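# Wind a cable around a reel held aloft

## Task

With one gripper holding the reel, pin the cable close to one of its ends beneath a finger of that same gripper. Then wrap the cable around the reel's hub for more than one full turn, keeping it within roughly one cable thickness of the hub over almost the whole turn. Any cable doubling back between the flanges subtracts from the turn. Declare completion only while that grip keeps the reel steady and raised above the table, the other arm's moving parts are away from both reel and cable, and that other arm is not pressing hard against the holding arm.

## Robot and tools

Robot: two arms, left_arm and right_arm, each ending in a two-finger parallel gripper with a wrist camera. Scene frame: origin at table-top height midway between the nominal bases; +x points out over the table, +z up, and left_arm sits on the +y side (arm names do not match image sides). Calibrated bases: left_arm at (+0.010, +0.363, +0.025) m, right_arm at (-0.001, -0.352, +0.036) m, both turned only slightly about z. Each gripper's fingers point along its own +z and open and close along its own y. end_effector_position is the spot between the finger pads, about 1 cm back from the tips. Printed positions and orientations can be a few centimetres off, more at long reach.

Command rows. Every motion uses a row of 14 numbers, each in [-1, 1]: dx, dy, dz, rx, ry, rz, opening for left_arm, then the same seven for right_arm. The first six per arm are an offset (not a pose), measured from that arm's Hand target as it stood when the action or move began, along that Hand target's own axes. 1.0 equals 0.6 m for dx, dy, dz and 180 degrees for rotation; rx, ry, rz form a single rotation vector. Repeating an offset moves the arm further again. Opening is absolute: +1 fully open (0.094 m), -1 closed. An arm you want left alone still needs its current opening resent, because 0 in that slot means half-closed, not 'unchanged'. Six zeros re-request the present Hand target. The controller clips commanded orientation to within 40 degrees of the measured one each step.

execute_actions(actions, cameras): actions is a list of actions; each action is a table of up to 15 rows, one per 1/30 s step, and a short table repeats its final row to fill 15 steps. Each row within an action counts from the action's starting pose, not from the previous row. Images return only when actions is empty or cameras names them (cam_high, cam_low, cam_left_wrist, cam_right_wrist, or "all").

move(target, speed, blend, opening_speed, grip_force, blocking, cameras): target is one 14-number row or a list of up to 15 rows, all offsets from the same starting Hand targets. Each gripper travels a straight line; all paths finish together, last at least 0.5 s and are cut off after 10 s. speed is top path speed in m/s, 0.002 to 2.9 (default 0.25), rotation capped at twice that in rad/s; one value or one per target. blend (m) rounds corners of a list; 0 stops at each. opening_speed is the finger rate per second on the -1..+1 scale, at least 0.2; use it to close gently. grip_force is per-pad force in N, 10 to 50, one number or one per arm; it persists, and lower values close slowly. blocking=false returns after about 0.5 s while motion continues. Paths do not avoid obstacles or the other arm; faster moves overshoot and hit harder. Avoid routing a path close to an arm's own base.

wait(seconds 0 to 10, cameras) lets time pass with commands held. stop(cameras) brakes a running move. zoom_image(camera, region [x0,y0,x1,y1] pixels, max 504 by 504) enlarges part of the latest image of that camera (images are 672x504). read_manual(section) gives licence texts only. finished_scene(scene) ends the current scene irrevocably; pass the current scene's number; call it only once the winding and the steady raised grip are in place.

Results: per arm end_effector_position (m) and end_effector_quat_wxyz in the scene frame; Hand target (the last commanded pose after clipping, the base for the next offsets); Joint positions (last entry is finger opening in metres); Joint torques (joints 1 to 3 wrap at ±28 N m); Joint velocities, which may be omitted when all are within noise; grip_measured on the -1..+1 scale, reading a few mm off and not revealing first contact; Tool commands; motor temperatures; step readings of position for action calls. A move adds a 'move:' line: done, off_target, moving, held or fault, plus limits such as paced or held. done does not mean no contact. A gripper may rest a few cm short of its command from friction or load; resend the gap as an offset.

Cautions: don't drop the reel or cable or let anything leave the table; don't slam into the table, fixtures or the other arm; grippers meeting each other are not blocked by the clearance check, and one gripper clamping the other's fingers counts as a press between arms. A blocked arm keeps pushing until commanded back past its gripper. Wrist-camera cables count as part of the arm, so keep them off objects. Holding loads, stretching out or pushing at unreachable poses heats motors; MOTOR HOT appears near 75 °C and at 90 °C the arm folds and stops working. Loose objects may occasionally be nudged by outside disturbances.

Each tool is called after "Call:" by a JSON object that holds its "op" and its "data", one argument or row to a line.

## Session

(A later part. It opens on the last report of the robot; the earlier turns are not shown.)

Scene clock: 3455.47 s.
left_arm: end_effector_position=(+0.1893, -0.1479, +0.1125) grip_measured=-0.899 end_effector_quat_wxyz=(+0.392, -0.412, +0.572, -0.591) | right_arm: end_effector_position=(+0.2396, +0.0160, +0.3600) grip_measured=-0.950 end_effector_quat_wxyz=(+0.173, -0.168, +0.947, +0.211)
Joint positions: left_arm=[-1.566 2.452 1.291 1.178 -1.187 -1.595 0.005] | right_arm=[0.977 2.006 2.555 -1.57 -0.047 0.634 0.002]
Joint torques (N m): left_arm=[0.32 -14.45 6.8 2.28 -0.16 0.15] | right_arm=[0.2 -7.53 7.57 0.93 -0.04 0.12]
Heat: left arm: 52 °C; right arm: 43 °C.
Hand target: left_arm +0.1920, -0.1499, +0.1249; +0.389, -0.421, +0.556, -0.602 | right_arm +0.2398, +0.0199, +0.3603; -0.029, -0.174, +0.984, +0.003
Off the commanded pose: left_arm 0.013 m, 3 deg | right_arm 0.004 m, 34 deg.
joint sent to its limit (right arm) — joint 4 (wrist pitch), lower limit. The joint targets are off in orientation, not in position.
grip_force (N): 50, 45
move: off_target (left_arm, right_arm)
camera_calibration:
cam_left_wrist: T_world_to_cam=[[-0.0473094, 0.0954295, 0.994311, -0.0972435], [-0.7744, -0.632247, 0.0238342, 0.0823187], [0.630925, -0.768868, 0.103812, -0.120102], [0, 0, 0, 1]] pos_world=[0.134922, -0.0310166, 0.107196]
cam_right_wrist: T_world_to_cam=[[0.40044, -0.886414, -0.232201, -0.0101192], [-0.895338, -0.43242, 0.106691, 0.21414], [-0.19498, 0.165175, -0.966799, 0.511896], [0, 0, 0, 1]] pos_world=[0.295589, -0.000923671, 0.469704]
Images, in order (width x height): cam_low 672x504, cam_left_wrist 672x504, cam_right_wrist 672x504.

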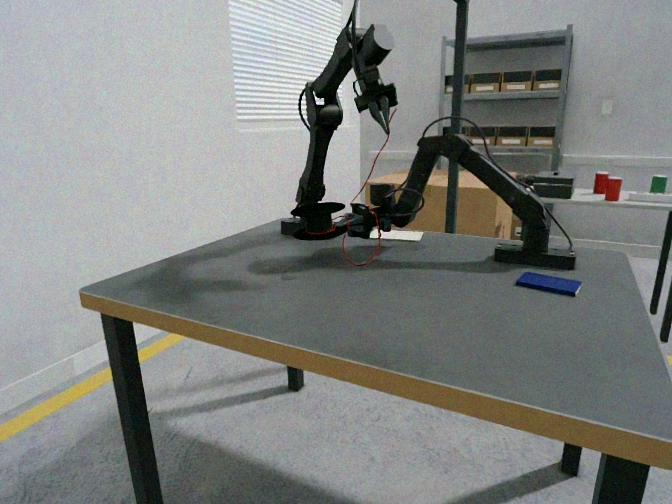

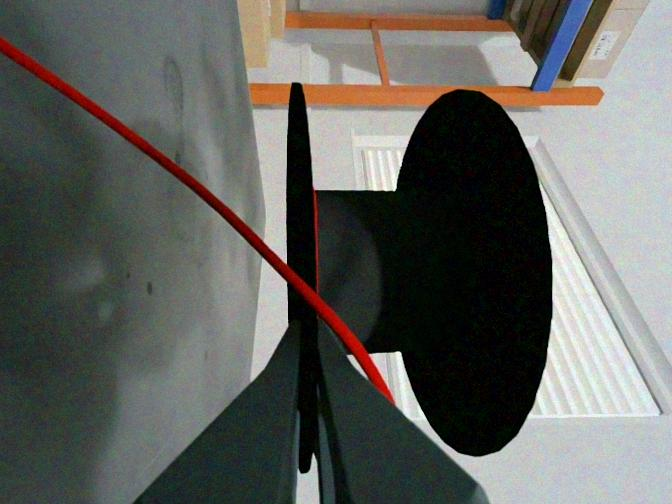

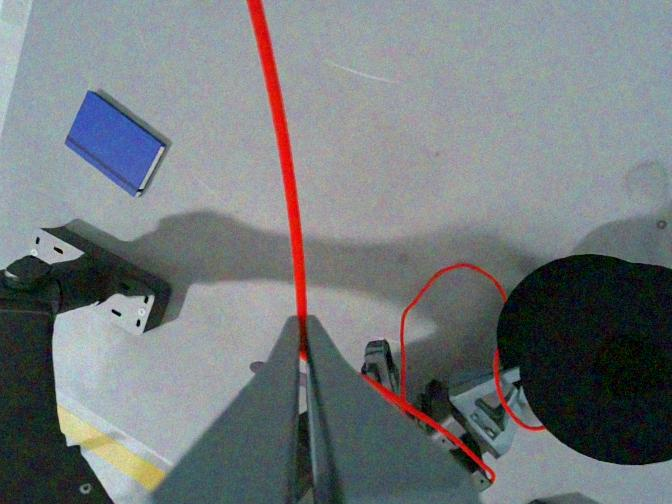

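Call:
{"op": "move", "data": {
  "target": [0,0,0,0,0,0,-1,-0.0603,0.031,-0.0697,0,0,0,-1],
  "speed": 0.06,
  "cameras": ["cam_low","cam_right_wrist","cam_left_wrist"]
}}

Scene clock: 3473.57 s.
left_arm: end_effector_position=(+0.1893, -0.1479, +0.1132) grip_measured=-0.899 end_effector_quat_wxyz=(+0.391, -0.413, +0.571, -0.593) | right_arm: end_effector_position=(+0.2614, +0.0433, +0.3948) grip_measured=-0.950 end_effector_quat_wxyz=(+0.227, -0.162, +0.921, +0.272)
Joint positions: left_arm=[-1.566 2.452 1.291 1.183 -1.187 -1.595 0.005] | right_arm=[0.967 2.136 2.843 -1.554 -0.059 0.634 0.002]
Joint torques (N m): left_arm=[0.32 -14.34 6.87 2.22 -0.16 0.15] | right_arm=[-0.9 -8.32 6.99 1.46 -0.11 0.14]
Heat: left arm: 53 °C; right arm: 42 °C.
Hand target: left_arm +0.1920, -0.1499, +0.1249; +0.389, -0.421, +0.556, -0.602 | right_arm +0.2697, +0.0499, +0.4004; -0.008, -0.174, +0.984, +0.026
Off the commanded pose: left_arm 0.012 m, 2 deg | right_arm 0.012 m, 43 deg; orientation clipped.
elbow stopped short (right arm): the move would have taken joint 3 (elbow) straighter than the controller allows.
grip_force (N): 50, 45
move: off_target (left_arm, right_arm); limits=paced
camera_calibration:
cam_left_wrist: T_world_to_cam=[[-0.0473853, 0.100355, 0.993823, -0.0971202], [-0.774369, -0.632161, 0.026913, 0.0819854], [0.630957, -0.76831, 0.107667, -0.120511], [0, 0, 0, 1]] pos_world=[0.134922, -0.0310153, 0.107289]
cam_right_wrist: T_world_to_cam=[[0.422375, -0.84683, -0.32323, 0.0419028], [-0.90001, -0.434153, -0.0386327, 0.300443], [-0.107616, 0.307228, -0.945531, 0.507952], [0, 0, 0, 1]] pos_world=[0.307367, 0.00986574, 0.505436]
Images, in order (width x height): cam_low 672x504, cam_left_wrist 672x504, cam_right_wrist 672x504.

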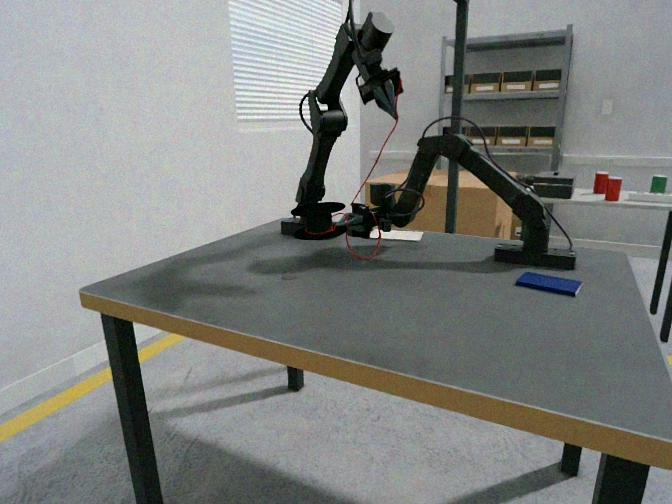

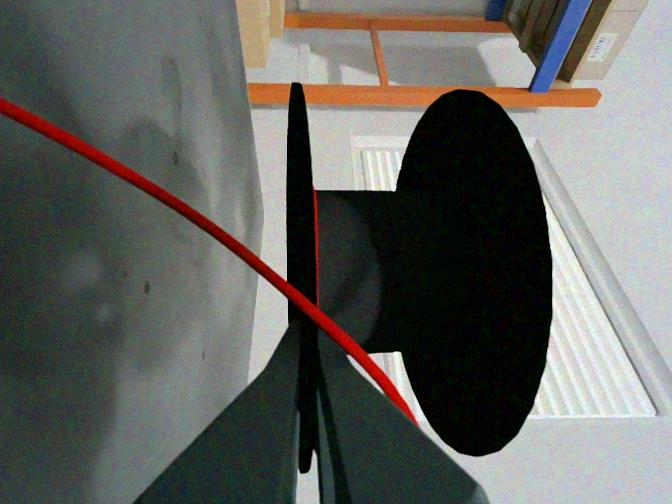

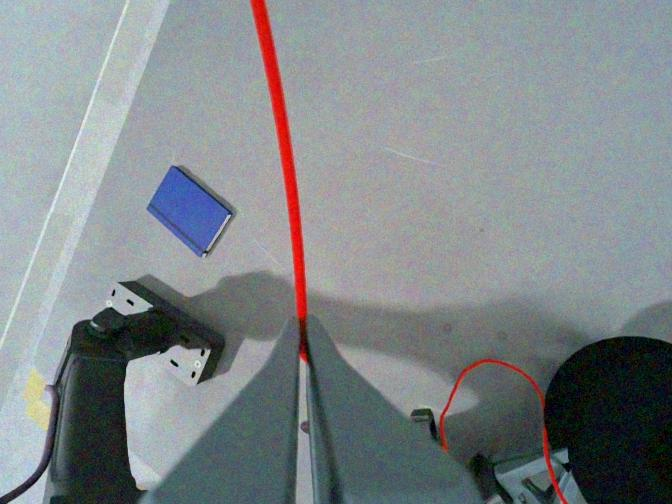

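Call:
{"op": "zoom_image", "data": {
  "camera": "cam_low",
  "region": [280, 90, 450, 290]
}}

Call:
{"op": "execute_actions", "data": {
  "actions": [],
  "cameras": ["cam_high"]
}}

Call:
{"op": "zoom_image", "data": {
  "camera": "cam_high",
  "region": [220, 20, 440, 200]
}}

Scaled by 2.520 from the camera's 672x504 image, which has a finer 960x720 frame.

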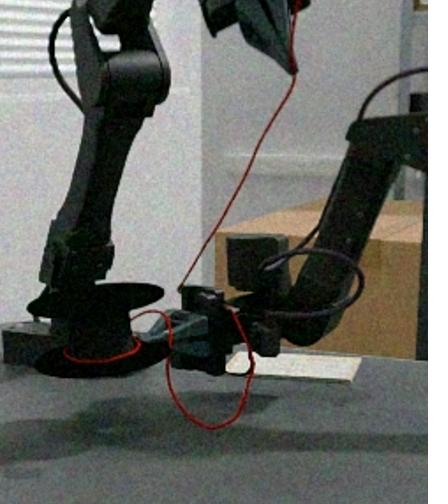

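Scene clock: 3477.80 s.
left_arm: end_effector_position=(+0.1893, -0.1479, +0.1132) grip_measured=-0.899 end_effector_quat_wxyz=(+0.391, -0.413, +0.571, -0.593) | right_arm: end_effector_position=(+0.2619, +0.0440, +0.3956) grip_measured=-0.950 end_effector_quat_wxyz=(+0.229, -0.162, +0.920, +0.274)
Joint positions: left_arm=[-1.566 2.452 1.291 1.183 -1.187 -1.595 0.005] | right_arm=[0.967 2.136 2.843 -1.549 -0.059 0.634 0.002]
Joint velocities: within noise
Joint torques (N m): left_arm=[0.25 -14.37 6.84 2.23 -0.14 0.13] | right_arm=[-0.79 -8.2 7.25 1.49 -0.08 0.11]
Motor temperatures (°C): left_arm=[28 52 39 53 28 27 31] | right_arm=[27 40 43 32 29 28 30]
Heat: left arm: 53 °C; right arm: 43 °C.
Hand target: left_arm +0.1920, -0.1499, +0.1249; +0.389, -0.421, +0.556, -0.602 | right_arm +0.2698, +0.0499, +0.4005; -0.007, -0.174, +0.984, +0.027
Tool commands: left_gripper/opening=-1.0 right_gripper/opening=-1.0
Off the commanded pose: left_arm 0.012 m, 2 deg | right_arm 0.011 m, 44 deg; orientation clipped.
grip_force (N): 50, 45
Images, in order (width x height): cam_high 672x504.

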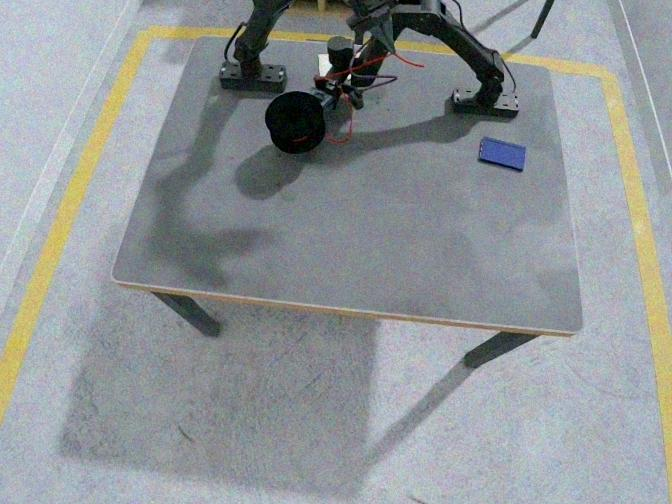

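Scaled by 2.291 from the camera's 672x504 image, which has a finer 960x720 frame.

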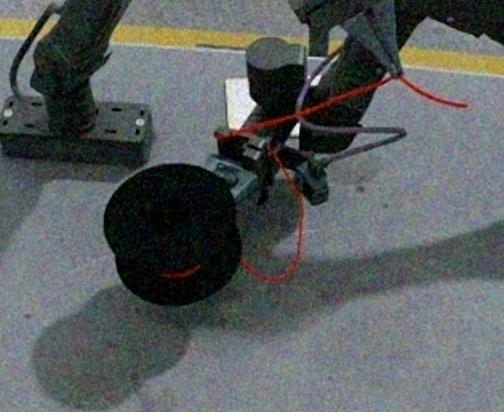

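Call:
{"op": "move", "data": {
  "target": [0,0,0,0,0,0,-1,0.313,-0.1745,-0.0743,0,0,0,-1],
  "speed": 0.13,
  "cameras": ["cam_high","cam_low","cam_right_wrist","cam_left_wrist"]
}}

Scene clock: 3496.07 s.
left_arm: end_effector_position=(+0.1893, -0.1479, +0.1132) grip_measured=-0.899 end_effector_quat_wxyz=(+0.391, -0.413, +0.571, -0.593) | right_arm: end_effector_position=(+0.1330, -0.1126, +0.4431) grip_measured=-0.950 end_effector_quat_wxyz=(+0.222, -0.159, +0.914, +0.299)
Joint positions: left_arm=[-1.566 2.452 1.291 1.183 -1.187 -1.595 0.005] | right_arm=[1.025 1.358 2.112 -1.564 -0.059 0.699 0.002]
Joint torques (N m): left_arm=[0.29 -14.35 6.83 2.23 -0.15 0.13] | right_arm=[0.51 -2.11 3.73 1.15 0.07 0.12]
Heat: left arm: 53 °C; right arm: 42 °C.
Hand target: left_arm +0.1920, -0.1499, +0.1249; +0.389, -0.421, +0.556, -0.602 | right_arm +0.1302, -0.1149, +0.4397; +0.003, -0.174, +0.984, +0.039
Off the commanded pose: left_arm 0.012 m, 2 deg | right_arm 0.005 m, 42 deg; orientation clipped.
elbow stopped short (right arm): the move would have taken joint 3 (elbow) straighter than the controller allows.
joint sent to its limit (right arm) — joint 4 (wrist pitch), lower limit. The joint targets are off in orientation, not in position.
grip_force (N): 50, 45
move: off_target (left_arm, right_arm); limits=paced
camera_calibration:
cam_left_wrist: T_world_to_cam=[[-0.0473853, 0.100355, 0.993823, -0.0971202], [-0.774369, -0.632161, 0.026913, 0.0819854], [0.630957, -0.76831, 0.107667, -0.120511], [0, 0, 0, 1]] pos_world=[0.134922, -0.0310153, 0.107289]
cam_right_wrist: T_world_to_cam=[[0.425676, -0.823862, -0.374234, 0.00455239], [-0.895817, -0.44206, -0.0457763, 0.120867], [-0.12772, 0.354731, -0.926204, 0.587206], [0, 0, 0, 1]] pos_world=[0.181335, -0.151119, 0.551109]

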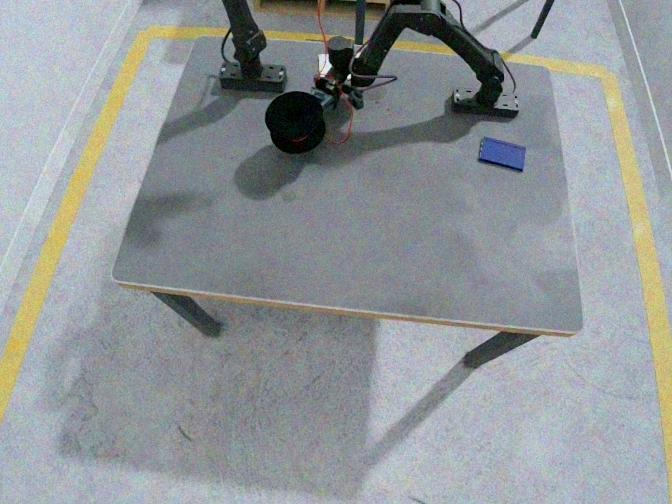

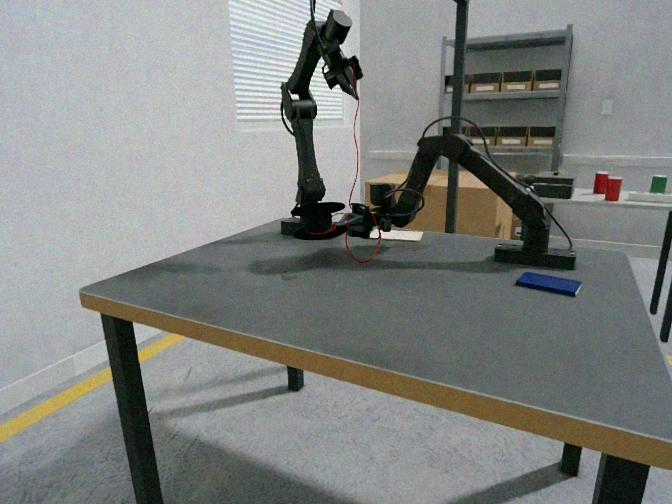

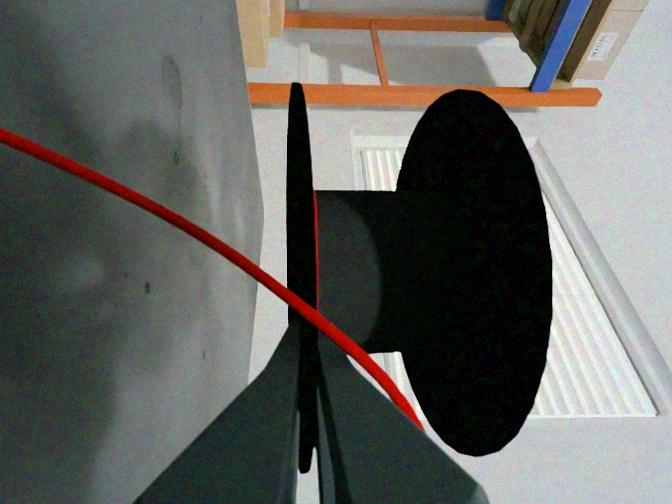

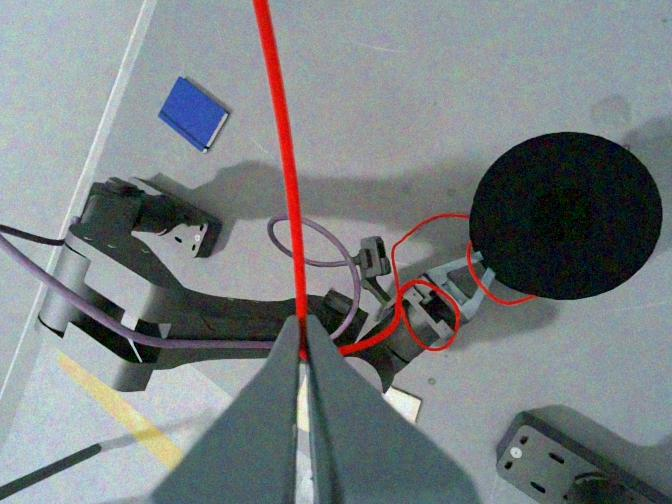

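Call:
{"op": "zoom_image", "data": {
  "camera": "cam_right_wrist",
  "region": [330, 200, 530, 400]
}}

Scaled by 2.520 from the camera's 672x504 image, which has a finer 960x720 frame.

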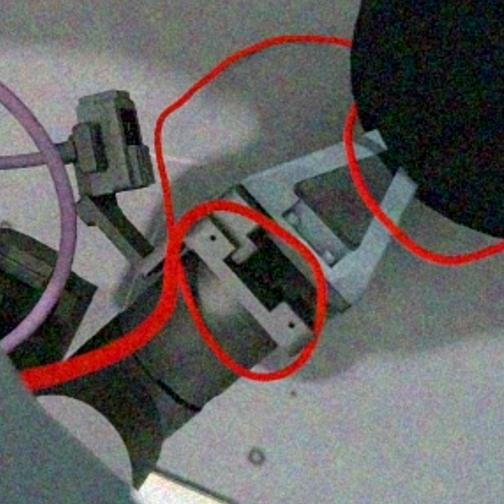

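Call:
{"op": "move", "data": {
  "target": [0,0,0,0,0,0,-1,0.0512,-0.0882,-0.1085,0,0,0,-1],
  "speed": 0.1,
  "cameras": ["cam_low","cam_right_wrist"]
}}

Call:
{"op": "zoom_image", "data": {
  "camera": "cam_low",
  "region": [280, 90, 450, 290]
}}

Scene clock: 3519.90 s.
left_arm: end_effector_position=(+0.1893, -0.1479, +0.1132) grip_measured=-0.899 end_effector_quat_wxyz=(+0.391, -0.413, +0.571, -0.593) | right_arm: end_effector_position=(+0.1206, -0.1739, +0.4958) grip_measured=-0.950 end_effector_quat_wxyz=(+0.314, -0.134, +0.872, +0.351)
Joint positions: left_arm=[-1.566 2.452 1.291 1.183 -1.187 -1.595 0.005] | right_arm=[0.916 1.18 2.152 -1.564 -0.069 0.642 0.002]
Joint torques (N m): left_arm=[0.24 -14.39 6.83 2.23 -0.14 0.16] | right_arm=[-0.62 0.5 5.22 1.42 0.1 -0.11]
Heat: left arm: 54 °C; right arm: 41 °C.
Hand target: left_arm +0.1920, -0.1499, +0.1249; +0.389, -0.421, +0.556, -0.602 | right_arm +0.1200, -0.1801, +0.5000; +0.081, -0.167, +0.975, +0.118
Off the commanded pose: left_arm 0.012 m, 2 deg | right_arm 0.008 m, 53 deg; orientation clipped.
joint sent to its limit (right arm) — joint 4 (wrist pitch), lower limit. The joint targets are off in orientation, not in position.
grip_force (N): 50, 45
move: off_target (left_arm, right_arm); limits=paced
camera_calibration:
cam_right_wrist: T_world_to_cam=[[0.437857, -0.785462, -0.437413, 0.0155698], [-0.898142, -0.360359, -0.251958, 0.201683], [0.040278, 0.503181, -0.863242, 0.630377], [0, 0, 0, 1]] pos_world=[0.148933, -0.232286, 0.601794]
Images, in order (width x height): cam_low 672x504, cam_right_wrist 672x504.

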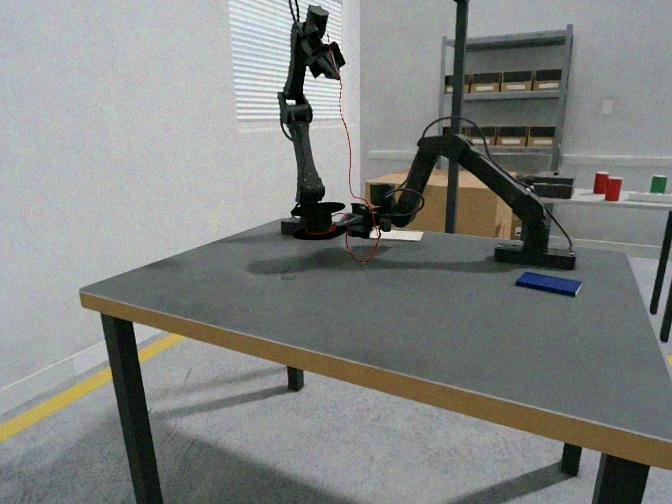

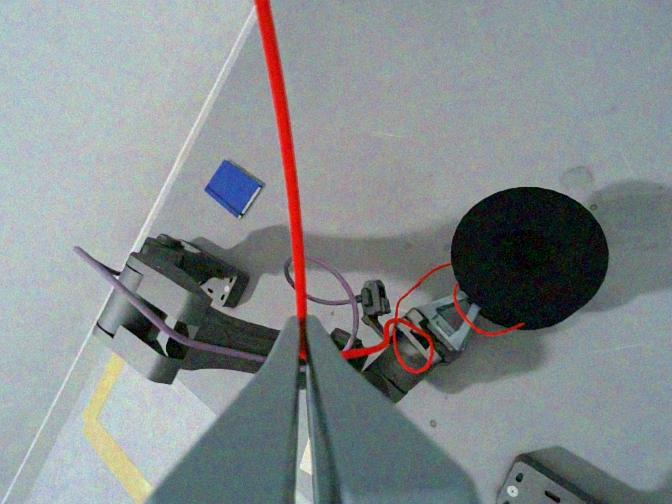

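Scaled by 2.520 from the camera's 672x504 image, which has a finer 960x720 frame.

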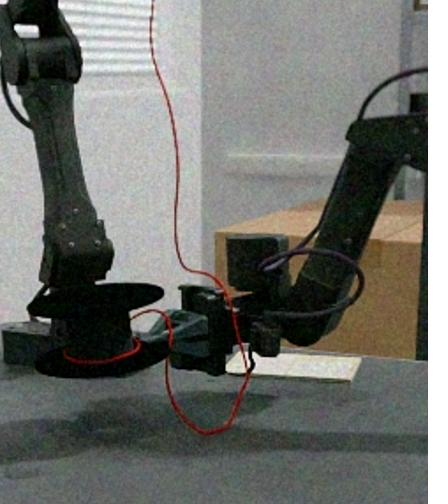

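Call:
{"op": "move", "data": {
  "target": [0,0,0,0,0,0,-1,-0.0179,0.0084,-0.116,0,0,0,-1],
  "speed": 0.07,
  "cameras": ["cam_low","cam_right_wrist","cam_high"]
}}

Call:
{"op": "zoom_image", "data": {
  "camera": "cam_low",
  "region": [280, 90, 450, 290]
}}

Call:
{"op": "zoom_image", "data": {
  "camera": "cam_right_wrist",
  "region": [330, 230, 500, 430]
}}

Scene clock: 3532.50 s.
left_arm: end_effector_position=(+0.1893, -0.1479, +0.1132) grip_measured=-0.899 end_effector_quat_wxyz=(+0.391, -0.413, +0.571, -0.593) | right_arm: end_effector_position=(+0.1191, -0.1879, +0.5694) grip_measured=-0.950 end_effector_quat_wxyz=(+0.396, -0.117, +0.812, +0.412)
Joint positions: left_arm=[-1.566 2.452 1.291 1.183 -1.187 -1.595 0.005] | right_arm=[0.881 1.255 2.464 -1.564 -0.069 0.636 0.002]
Joint torques (N m): left_arm=[0.36 -14.39 6.78 2.23 -0.17 0.16] | right_arm=[-0.87 2.19 3.59 1.51 0.03 -0.19]
Heat: left arm: 54 °C; right arm: 41 °C.
Hand target: left_arm +0.1920, -0.1499, +0.1249; +0.389, -0.421, +0.556, -0.602 | right_arm +0.1200, -0.1901, +0.5699; +0.166, -0.158, +0.953, +0.198
Off the commanded pose: left_arm 0.012 m, 2 deg | right_arm 0.002 m, 54 deg; orientation clipped.
joint sent to its limit (right arm) — joint 4 (wrist pitch), lower limit. The joint targets are off in orientation, not in position.
grip_force (N): 50, 45
move: off_target (left_arm, right_arm); limits=paced
camera_calibration:
cam_right_wrist: T_world_to_cam=[[0.485005, -0.715206, -0.50324, 0.0825449], [-0.855165, -0.267506, -0.443997, 0.335468], [0.18293, 0.645694, -0.741361, 0.641491], [0, 0, 0, 1]] pos_world=[0.129498, -0.26543, 0.666063]
Images, in order (width x height): cam_high 672x504, cam_low 672x504, cam_right_wrist 672x504.

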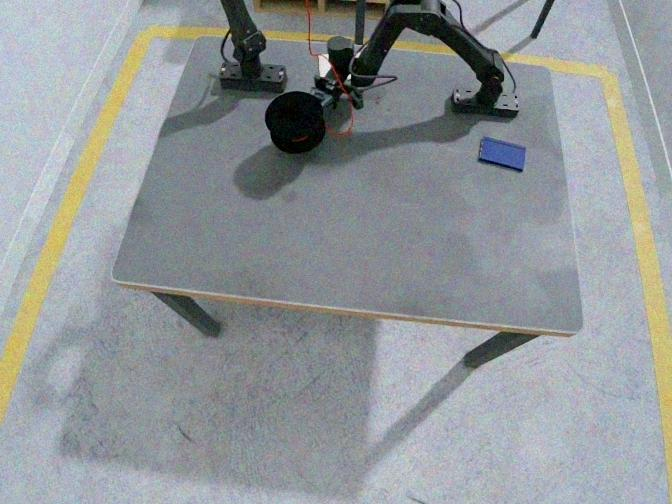

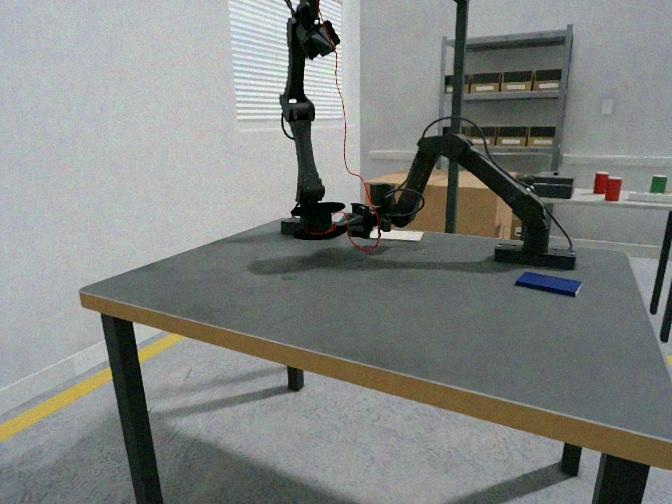

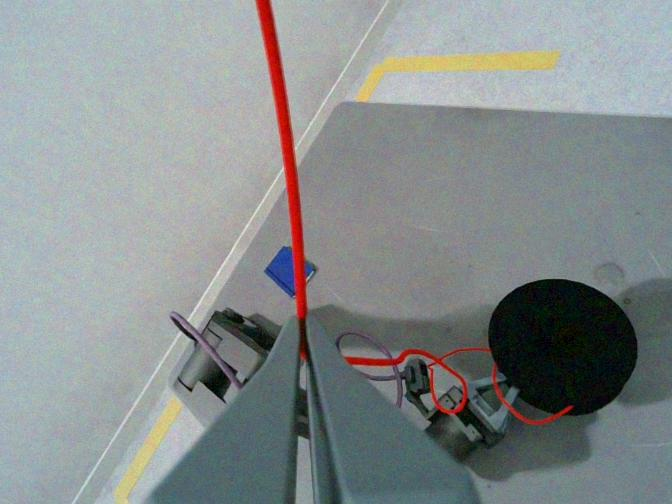

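Scaled by 2.520 from the camera's 672x504 image, which has a finer 960x720 frame.

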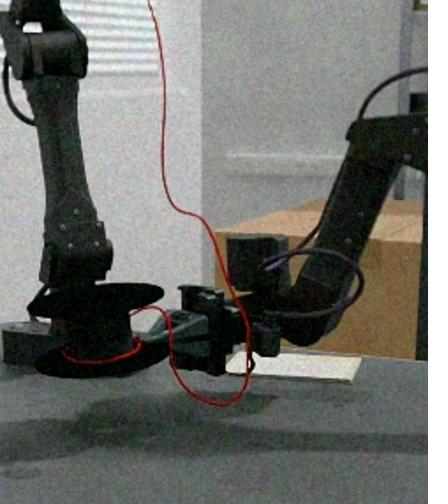

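Scaled by 2.520 from the camera's 672x504 image, which has a finer 960x720 frame.

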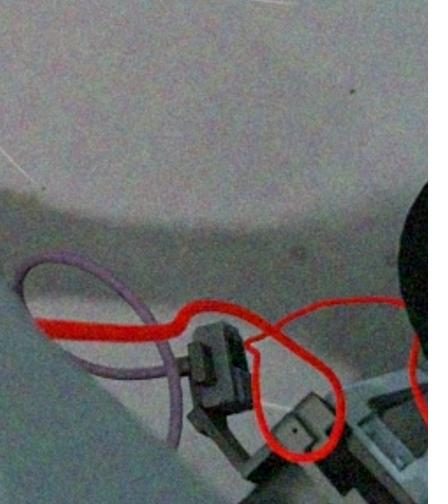

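Call:
{"op": "move", "data": {
  "target": [
    [0,0,0,0,0,0,-1,-0.0735,0.0837,0.2557,0,0,0,-1],
    [0,0,0,0,0,0,-1,-0.1375,0.1142,0.4685,0,0,0,-1]
  ],
  "speed": 0.1,
  "blend": [0.03,0],
  "cameras": ["cam_low","cam_right_wrist","cam_left_wrist"]
}}

Call:
{"op": "zoom_image", "data": {
  "camera": "cam_low",
  "region": [280, 90, 450, 290]
}}

Scene clock: 3548.40 s.
left_arm: end_effector_position=(+0.1893, -0.1479, +0.1132) grip_measured=-0.899 end_effector_quat_wxyz=(+0.391, -0.413, +0.571, -0.593) | right_arm: end_effector_position=(+0.2372, +0.0113, +0.3772) grip_measured=-0.950 end_effector_quat_wxyz=(+0.191, -0.157, +0.942, +0.225)
Joint positions: left_arm=[-1.566 2.452 1.291 1.183 -1.187 -1.595 0.005] | right_arm=[0.982 1.974 2.566 -1.564 -0.031 0.656 0.002]
Joint torques (N m): left_arm=[0.31 -14.39 6.84 2.23 -0.16 0.14] | right_arm=[-0.87 -7.82 7.15 0.92 -0.13 -0.08]
Motor temperatures (°C): left_arm=[28 52 39 54 28 27 31] | right_arm=[27 35 41 37 29 28 31]
Heat: left arm: 54 °C; right arm: 41 °C.
Hand target: left_arm +0.1920, -0.1499, +0.1249; +0.389, -0.421, +0.556, -0.602 | right_arm +0.2399, +0.0098, +0.3797; +0.166, -0.158, +0.953, +0.198
Off the commanded pose: left_arm 0.012 m, 2 deg | right_arm 0.004 m, 4 deg.
joint sent to its limit (right arm) — joint 4 (wrist pitch), lower limit. The joint targets are off in orientation, not in position.
grip_force (N): 50, 45
move: off_target (left_arm, right_arm)
camera_calibration:
cam_left_wrist: T_world_to_cam=[[-0.0473853, 0.100355, 0.993823, -0.0971202], [-0.774369, -0.632161, 0.026913, 0.0819854], [0.630957, -0.76831, 0.107667, -0.120511], [0, 0, 0, 1]] pos_world=[0.134922, -0.0310153, 0.107289]
cam_right_wrist: T_world_to_cam=[[0.387073, -0.885972, -0.255399, 0.00260707], [-0.907307, -0.415315, 0.0656361, 0.226269], [-0.164223, 0.206319, -0.964605, 0.520312], [0, 0, 0, 1]] pos_world=[0.289733, -0.0110678, 0.48771]
Images, in order (width x height): cam_low 672x504, cam_left_wrist 672x504, cam_right_wrist 672x504.

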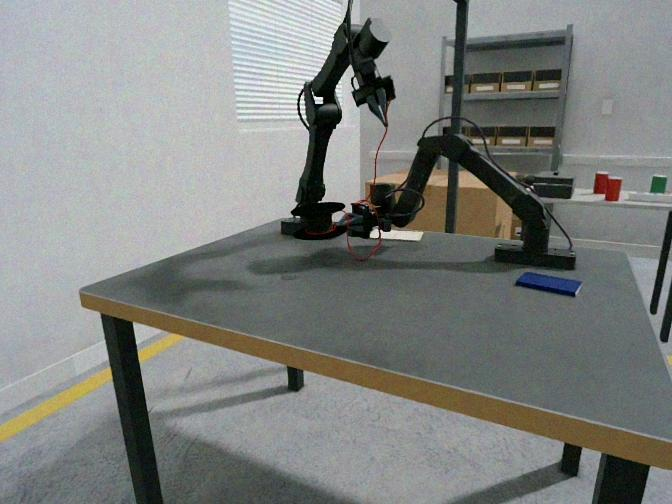

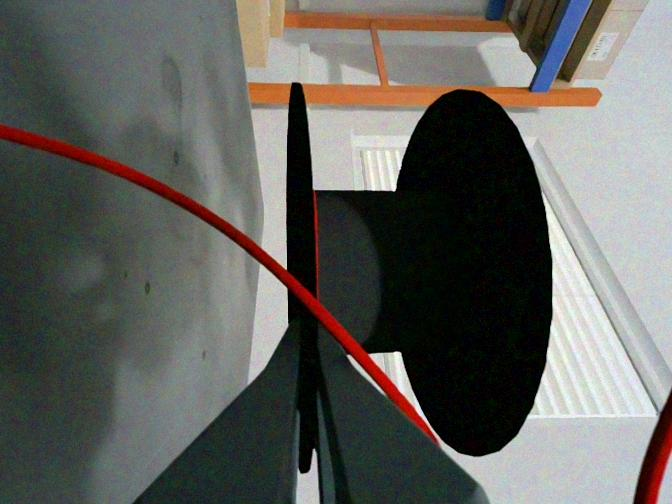

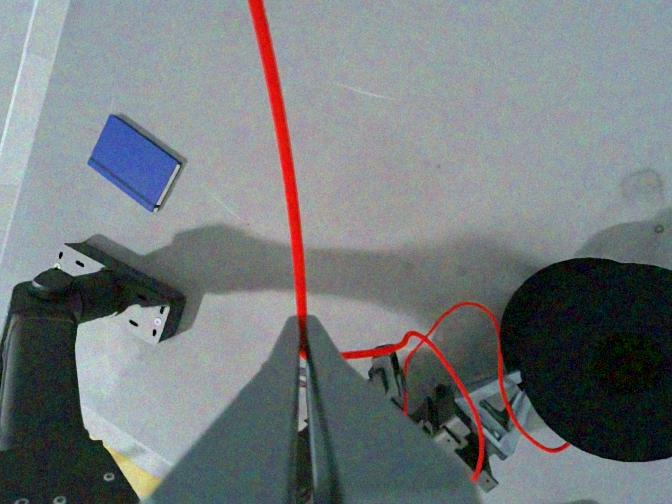

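Scaled by 2.520 from the camera's 672x504 image, which has a finer 960x720 frame.

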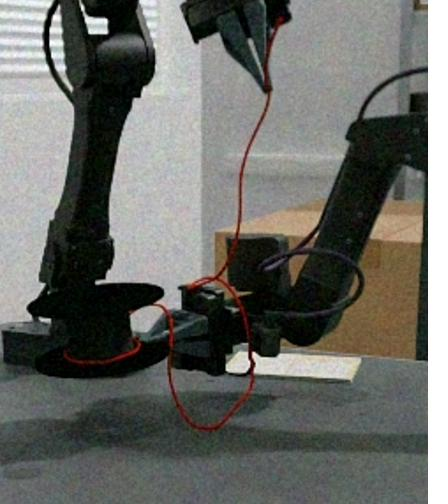

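Call:
{"op": "move", "data": {
  "target": [
    [0,0,0,0,0,0,-1,0.1093,-0.0688,-0.3045,0,0,0,-1],
    [0,0,0,0,0,0,-1,0.1268,-0.1145,-0.4735,0,0,0,-1],
    [0,0,0,0,0,0,-1,0.0542,0.0008,-0.3983,0,0,0,-1],
    [0,0,0,0,0,0,-1,-0.0257,0.053,-0.2767,0,0,0,-1]
  ],
  "speed": 0.12,
  "blend": [0.03,0.01,0.02,0],
  "cameras": ["cam_low","cam_right_wrist"]
}}

Call:
{"op": "zoom_image", "data": {
  "camera": "cam_low",
  "region": [280, 90, 450, 290]
}}

Call:
{"op": "zoom_image", "data": {
  "camera": "cam_right_wrist",
  "region": [330, 300, 500, 500]
}}

Scene clock: 3574.23 s.
left_arm: end_effector_position=(+0.1893, -0.1479, +0.1132) grip_measured=-0.899 end_effector_quat_wxyz=(+0.391, -0.413, +0.571, -0.593) | right_arm: end_effector_position=(+0.1983, -0.0288, +0.5341) grip_measured=-0.950 end_effector_quat_wxyz=(+0.332, -0.144, +0.845, +0.394)
Joint positions: left_arm=[-1.566 2.452 1.291 1.183 -1.187 -1.595 0.005] | right_arm=[1.005 1.818 2.851 -1.522 -0.035 0.683 0.002]
Joint torques (N m): left_arm=[0.34 -14.28 6.86 2.23 -0.17 0.15] | right_arm=[-0.08 -4.68 4.88 1.62 0.1 0.12]
Heat: left arm: 53 °C; right arm: 41 °C.
Hand target: left_arm +0.1920, -0.1499, +0.1249; +0.389, -0.421, +0.556, -0.602 | right_arm +0.2000, -0.0301, +0.5398; +0.166, -0.158, +0.953, +0.198
Off the commanded pose: left_arm 0.012 m, 2 deg | right_arm 0.006 m, 32 deg.
elbow stopped short (right arm): the move would have taken joint 3 (elbow) straighter than the controller allows.
grip_force (N): 50, 45
move: off_target (left_arm, right_arm); limits=paced
camera_calibration:
cam_right_wrist: T_world_to_cam=[[0.487324, -0.725401, -0.486116, 0.130157], [-0.871455, -0.368629, -0.32354, 0.366128], [0.0555002, 0.581297, -0.811796, 0.559186], [0, 0, 0, 1]] pos_world=[0.224601, -0.095672, 0.635673]
Images, in order (width x height): cam_low 672x504, cam_right_wrist 672x504.

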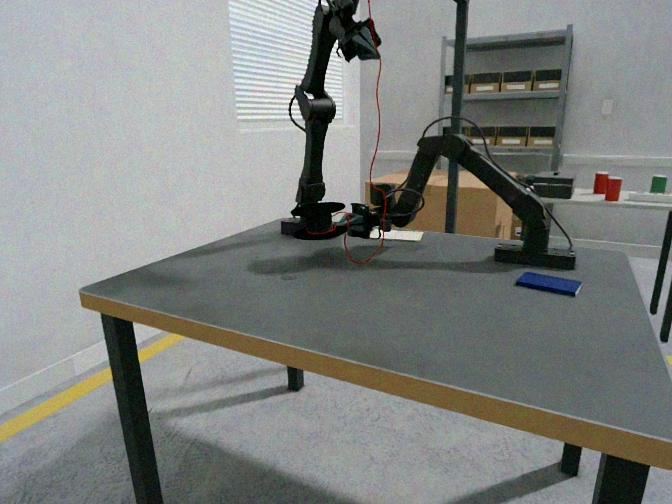

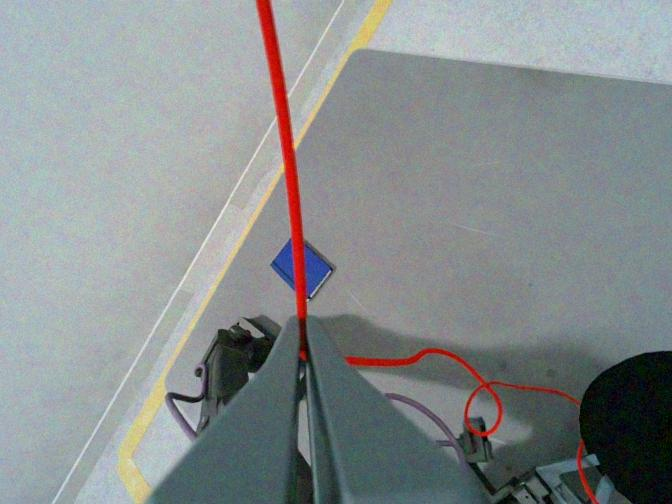

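Scaled by 2.520 from the camera's 672x504 image, which has a finer 960x720 frame.

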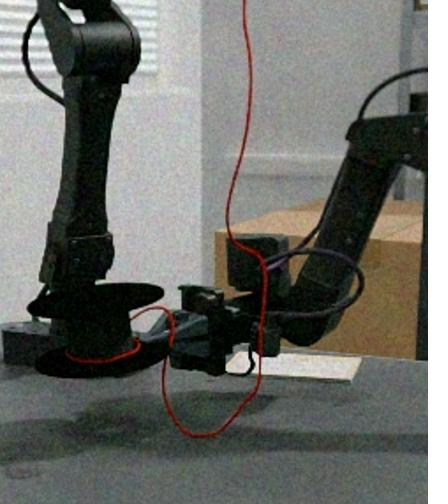

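Scaled by 2.520 from the camera's 672x504 image, which has a finer 960x720 frame.

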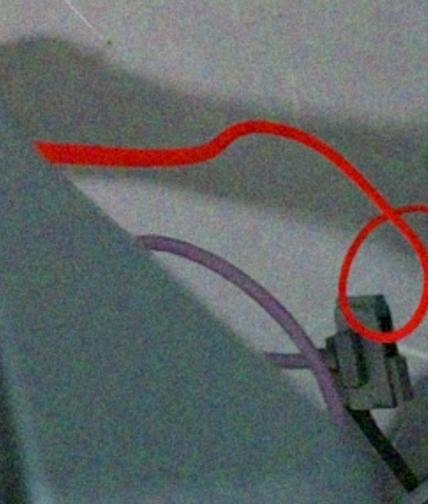

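Call:
{"op": "move", "data": {
  "target": [
    [0,0,0,0,0,0,-1,-0.0475,0.0132,0.1797,0,0,0,-1],
    [0,0,0,0,0,0,-1,-0.054,-0.166,0.423,0,0,0,-1]
  ],
  "speed": 0.12,
  "blend": [0.02,0],
  "cameras": ["cam_low","cam_right_wrist","cam_high","cam_left_wrist"]
}}

Call:
{"op": "zoom_image", "data": {
  "camera": "cam_low",
  "region": [280, 90, 450, 290]
}}

Scene clock: 3592.20 s.
left_arm: end_effector_position=(+0.1893, -0.1479, +0.1132) grip_measured=-0.899 end_effector_quat_wxyz=(+0.391, -0.413, +0.571, -0.593) | right_arm: end_effector_position=(+0.3306, +0.0015, +0.2926) grip_measured=-0.950 end_effector_quat_wxyz=(+0.159, -0.154, +0.956, +0.191)
Joint positions: left_arm=[-1.566 2.452 1.291 1.183 -1.187 -1.595 0.005] | right_arm=[0.774 2.089 2.385 -1.379 -0.129 0.482 0.002]
Joint torques (N m): left_arm=[0.29 -14.38 6.8 2.24 -0.14 0.15] | right_arm=[-0.29 -12.4 5.35 0.94 -0.12 -0.17]
Heat: left arm: 53 °C; right arm: 41 °C.
Hand target: left_arm +0.1920, -0.1499, +0.1249; +0.389, -0.421, +0.556, -0.602 | right_arm +0.3298, -0.0003, +0.2997; +0.166, -0.158, +0.953, +0.198
Off the commanded pose: left_arm 0.012 m, 2 deg | right_arm 0.007 m, 1 deg.
elbow stopped short (right arm): the move would have taken joint 3 (elbow) straighter than the controller allows.
grip_force (N): 50, 45
move: off_target (left_arm)
camera_calibration:
cam_left_wrist: T_world_to_cam=[[-0.0473853, 0.100355, 0.993823, -0.0971202], [-0.774369, -0.632161, 0.026913, 0.0819854], [0.630957, -0.76831, 0.107667, -0.120511], [0, 0, 0, 1]] pos_world=[0.134922, -0.0310153, 0.107289]
cam_right_wrist: T_world_to_cam=[[0.366361, -0.907317, -0.206289, -0.071286], [-0.904512, -0.399281, 0.149775, 0.286975], [-0.218261, 0.131719, -0.96696, 0.474777], [0, 0, 0, 1]] pos_world=[0.389314, -0.0126323, 0.401403]

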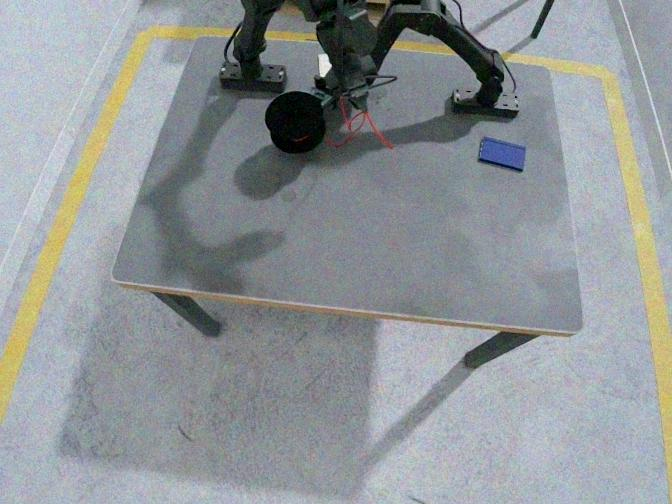

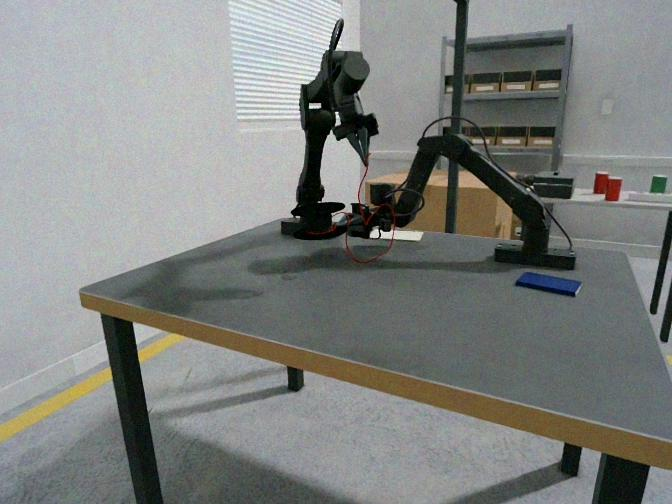

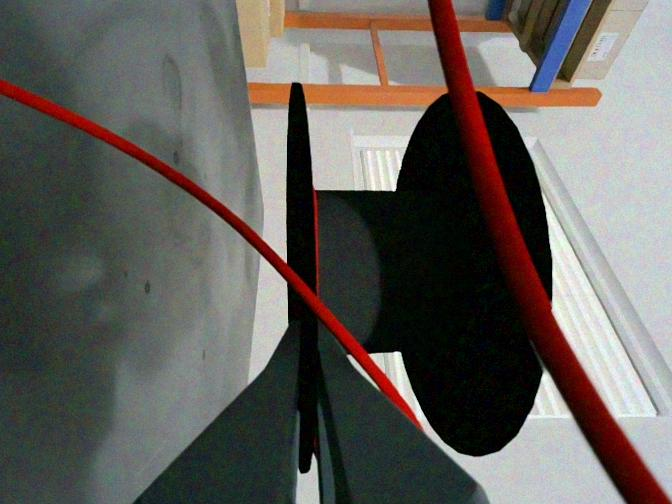

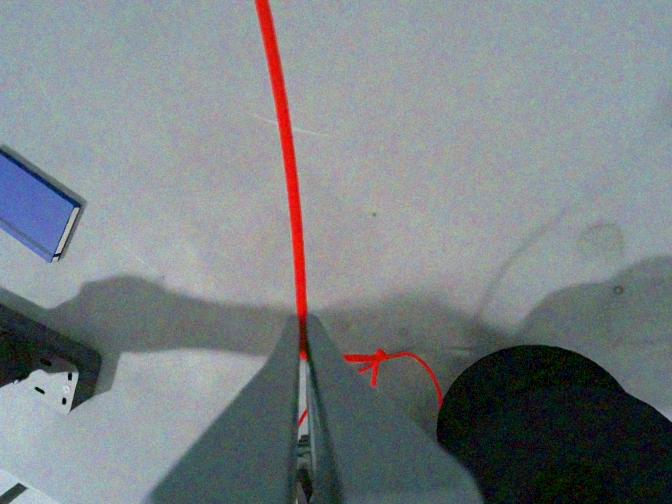

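Scaled by 2.520 from the camera's 672x504 image, which has a finer 960x720 frame.

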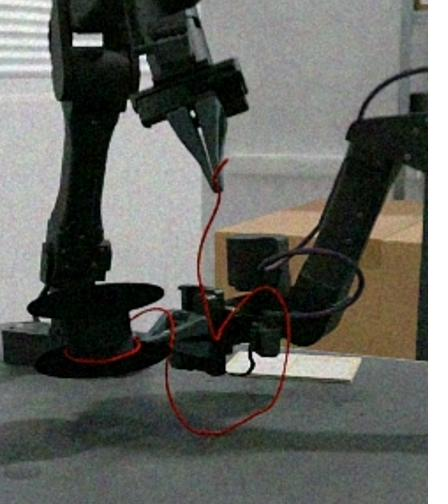

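Call:
{"op": "move", "data": {
  "target": [0,0,0,0,0,0,-1,0.0202,-0.1197,0.2925,0,0,0,-1],
  "speed": 0.12,
  "cameras": ["cam_low","cam_right_wrist","cam_high"]
}}

Call:
{"op": "zoom_image", "data": {
  "camera": "cam_low",
  "region": [280, 140, 450, 310]
}}

Call:
{"op": "zoom_image", "data": {
  "camera": "cam_high",
  "region": [240, 40, 440, 200]
}}

Scene clock: 3628.53 s.
left_arm: end_effector_position=(+0.1893, -0.1479, +0.1132) grip_measured=-0.899 end_effector_quat_wxyz=(+0.391, -0.413, +0.571, -0.593) | right_arm: end_effector_position=(+0.3875, +0.0110, +0.1275) grip_measured=-0.950 end_effector_quat_wxyz=(+0.168, -0.154, +0.953, +0.199)
Joint positions: left_arm=[-1.566 2.452 1.291 1.183 -1.187 -1.595 0.005] | right_arm=[0.7 2.137 1.767 -0.7 -0.167 0.416 0.002]
Joint torques (N m): left_arm=[0.27 -14.38 6.79 2.24 -0.14 0.13] | right_arm=[-0.44 -11.11 6.57 1.08 -0.15 -0.18]
Motor temperatures (°C): left_arm=[28 52 39 53 28 27 31] | right_arm=[27 42 41 38 29 28 31]
Heat: left arm: 53 °C; right arm: 42 °C.
Hand target: left_arm +0.1920, -0.1499, +0.1249; +0.389, -0.421, +0.556, -0.602 | right_arm +0.3897, +0.0096, +0.1197; +0.166, -0.158, +0.953, +0.198
Off the commanded pose: left_arm 0.012 m, 2 deg | right_arm 0.008 m, 0 deg.
grip_force (N): 50, 45
move: off_target (left_arm)
camera_calibration:
cam_right_wrist: T_world_to_cam=[[0.370873, -0.903055, -0.21667, -0.118105], [-0.906287, -0.40287, 0.127826, 0.370461], [-0.202723, 0.148958, -0.96784, 0.320145], [0, 0, 0, 1]] pos_world=[0.444447, -0.00509525, 0.236905]
Images, in order (width x height): cam_high 672x504, cam_low 672x504, cam_right_wrist 672x504.

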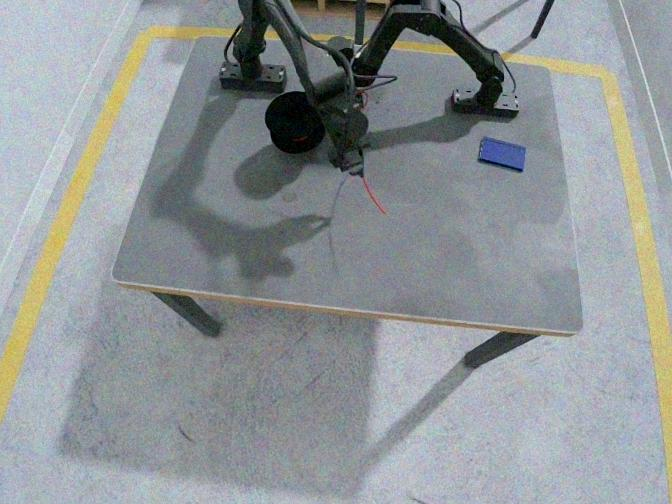

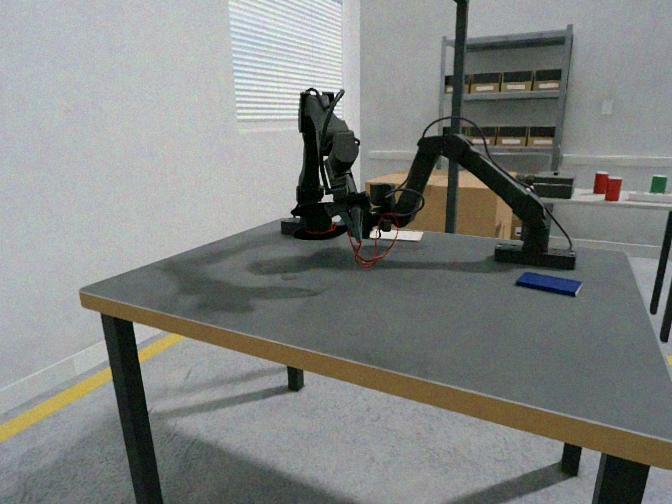

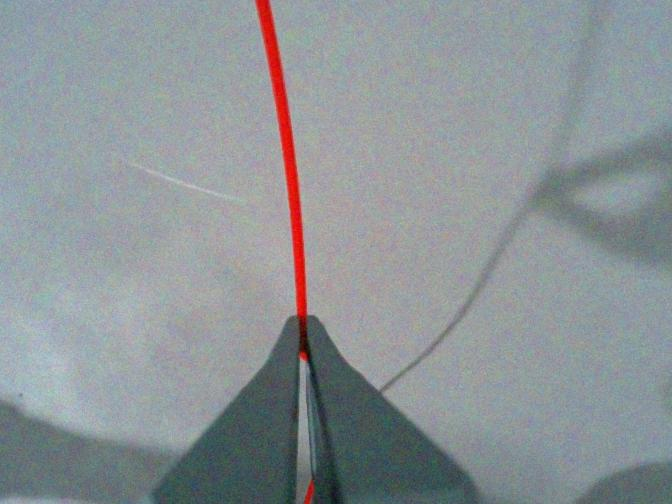

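Scaled by 2.965 from the camera's 672x504 image, which has a finer 960x720 frame.

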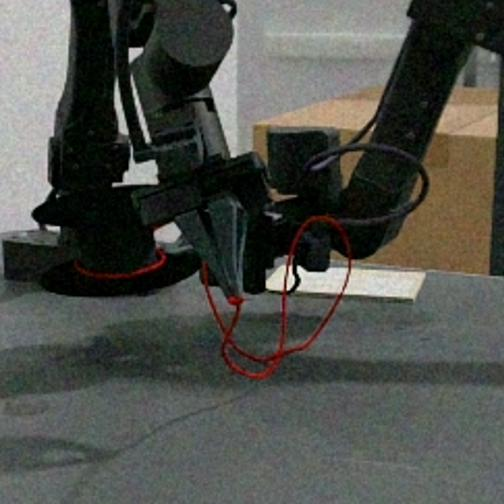

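Scaled by 2.520 from the camera's 672x504 image, which has a finer 960x720 frame.

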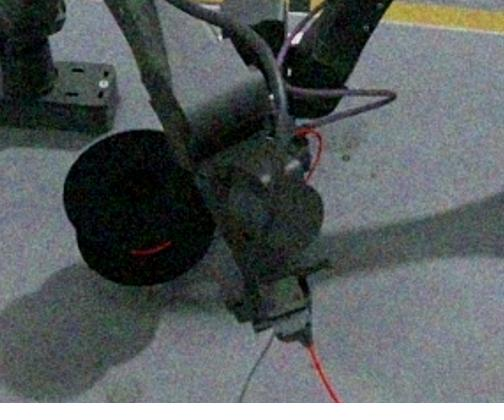

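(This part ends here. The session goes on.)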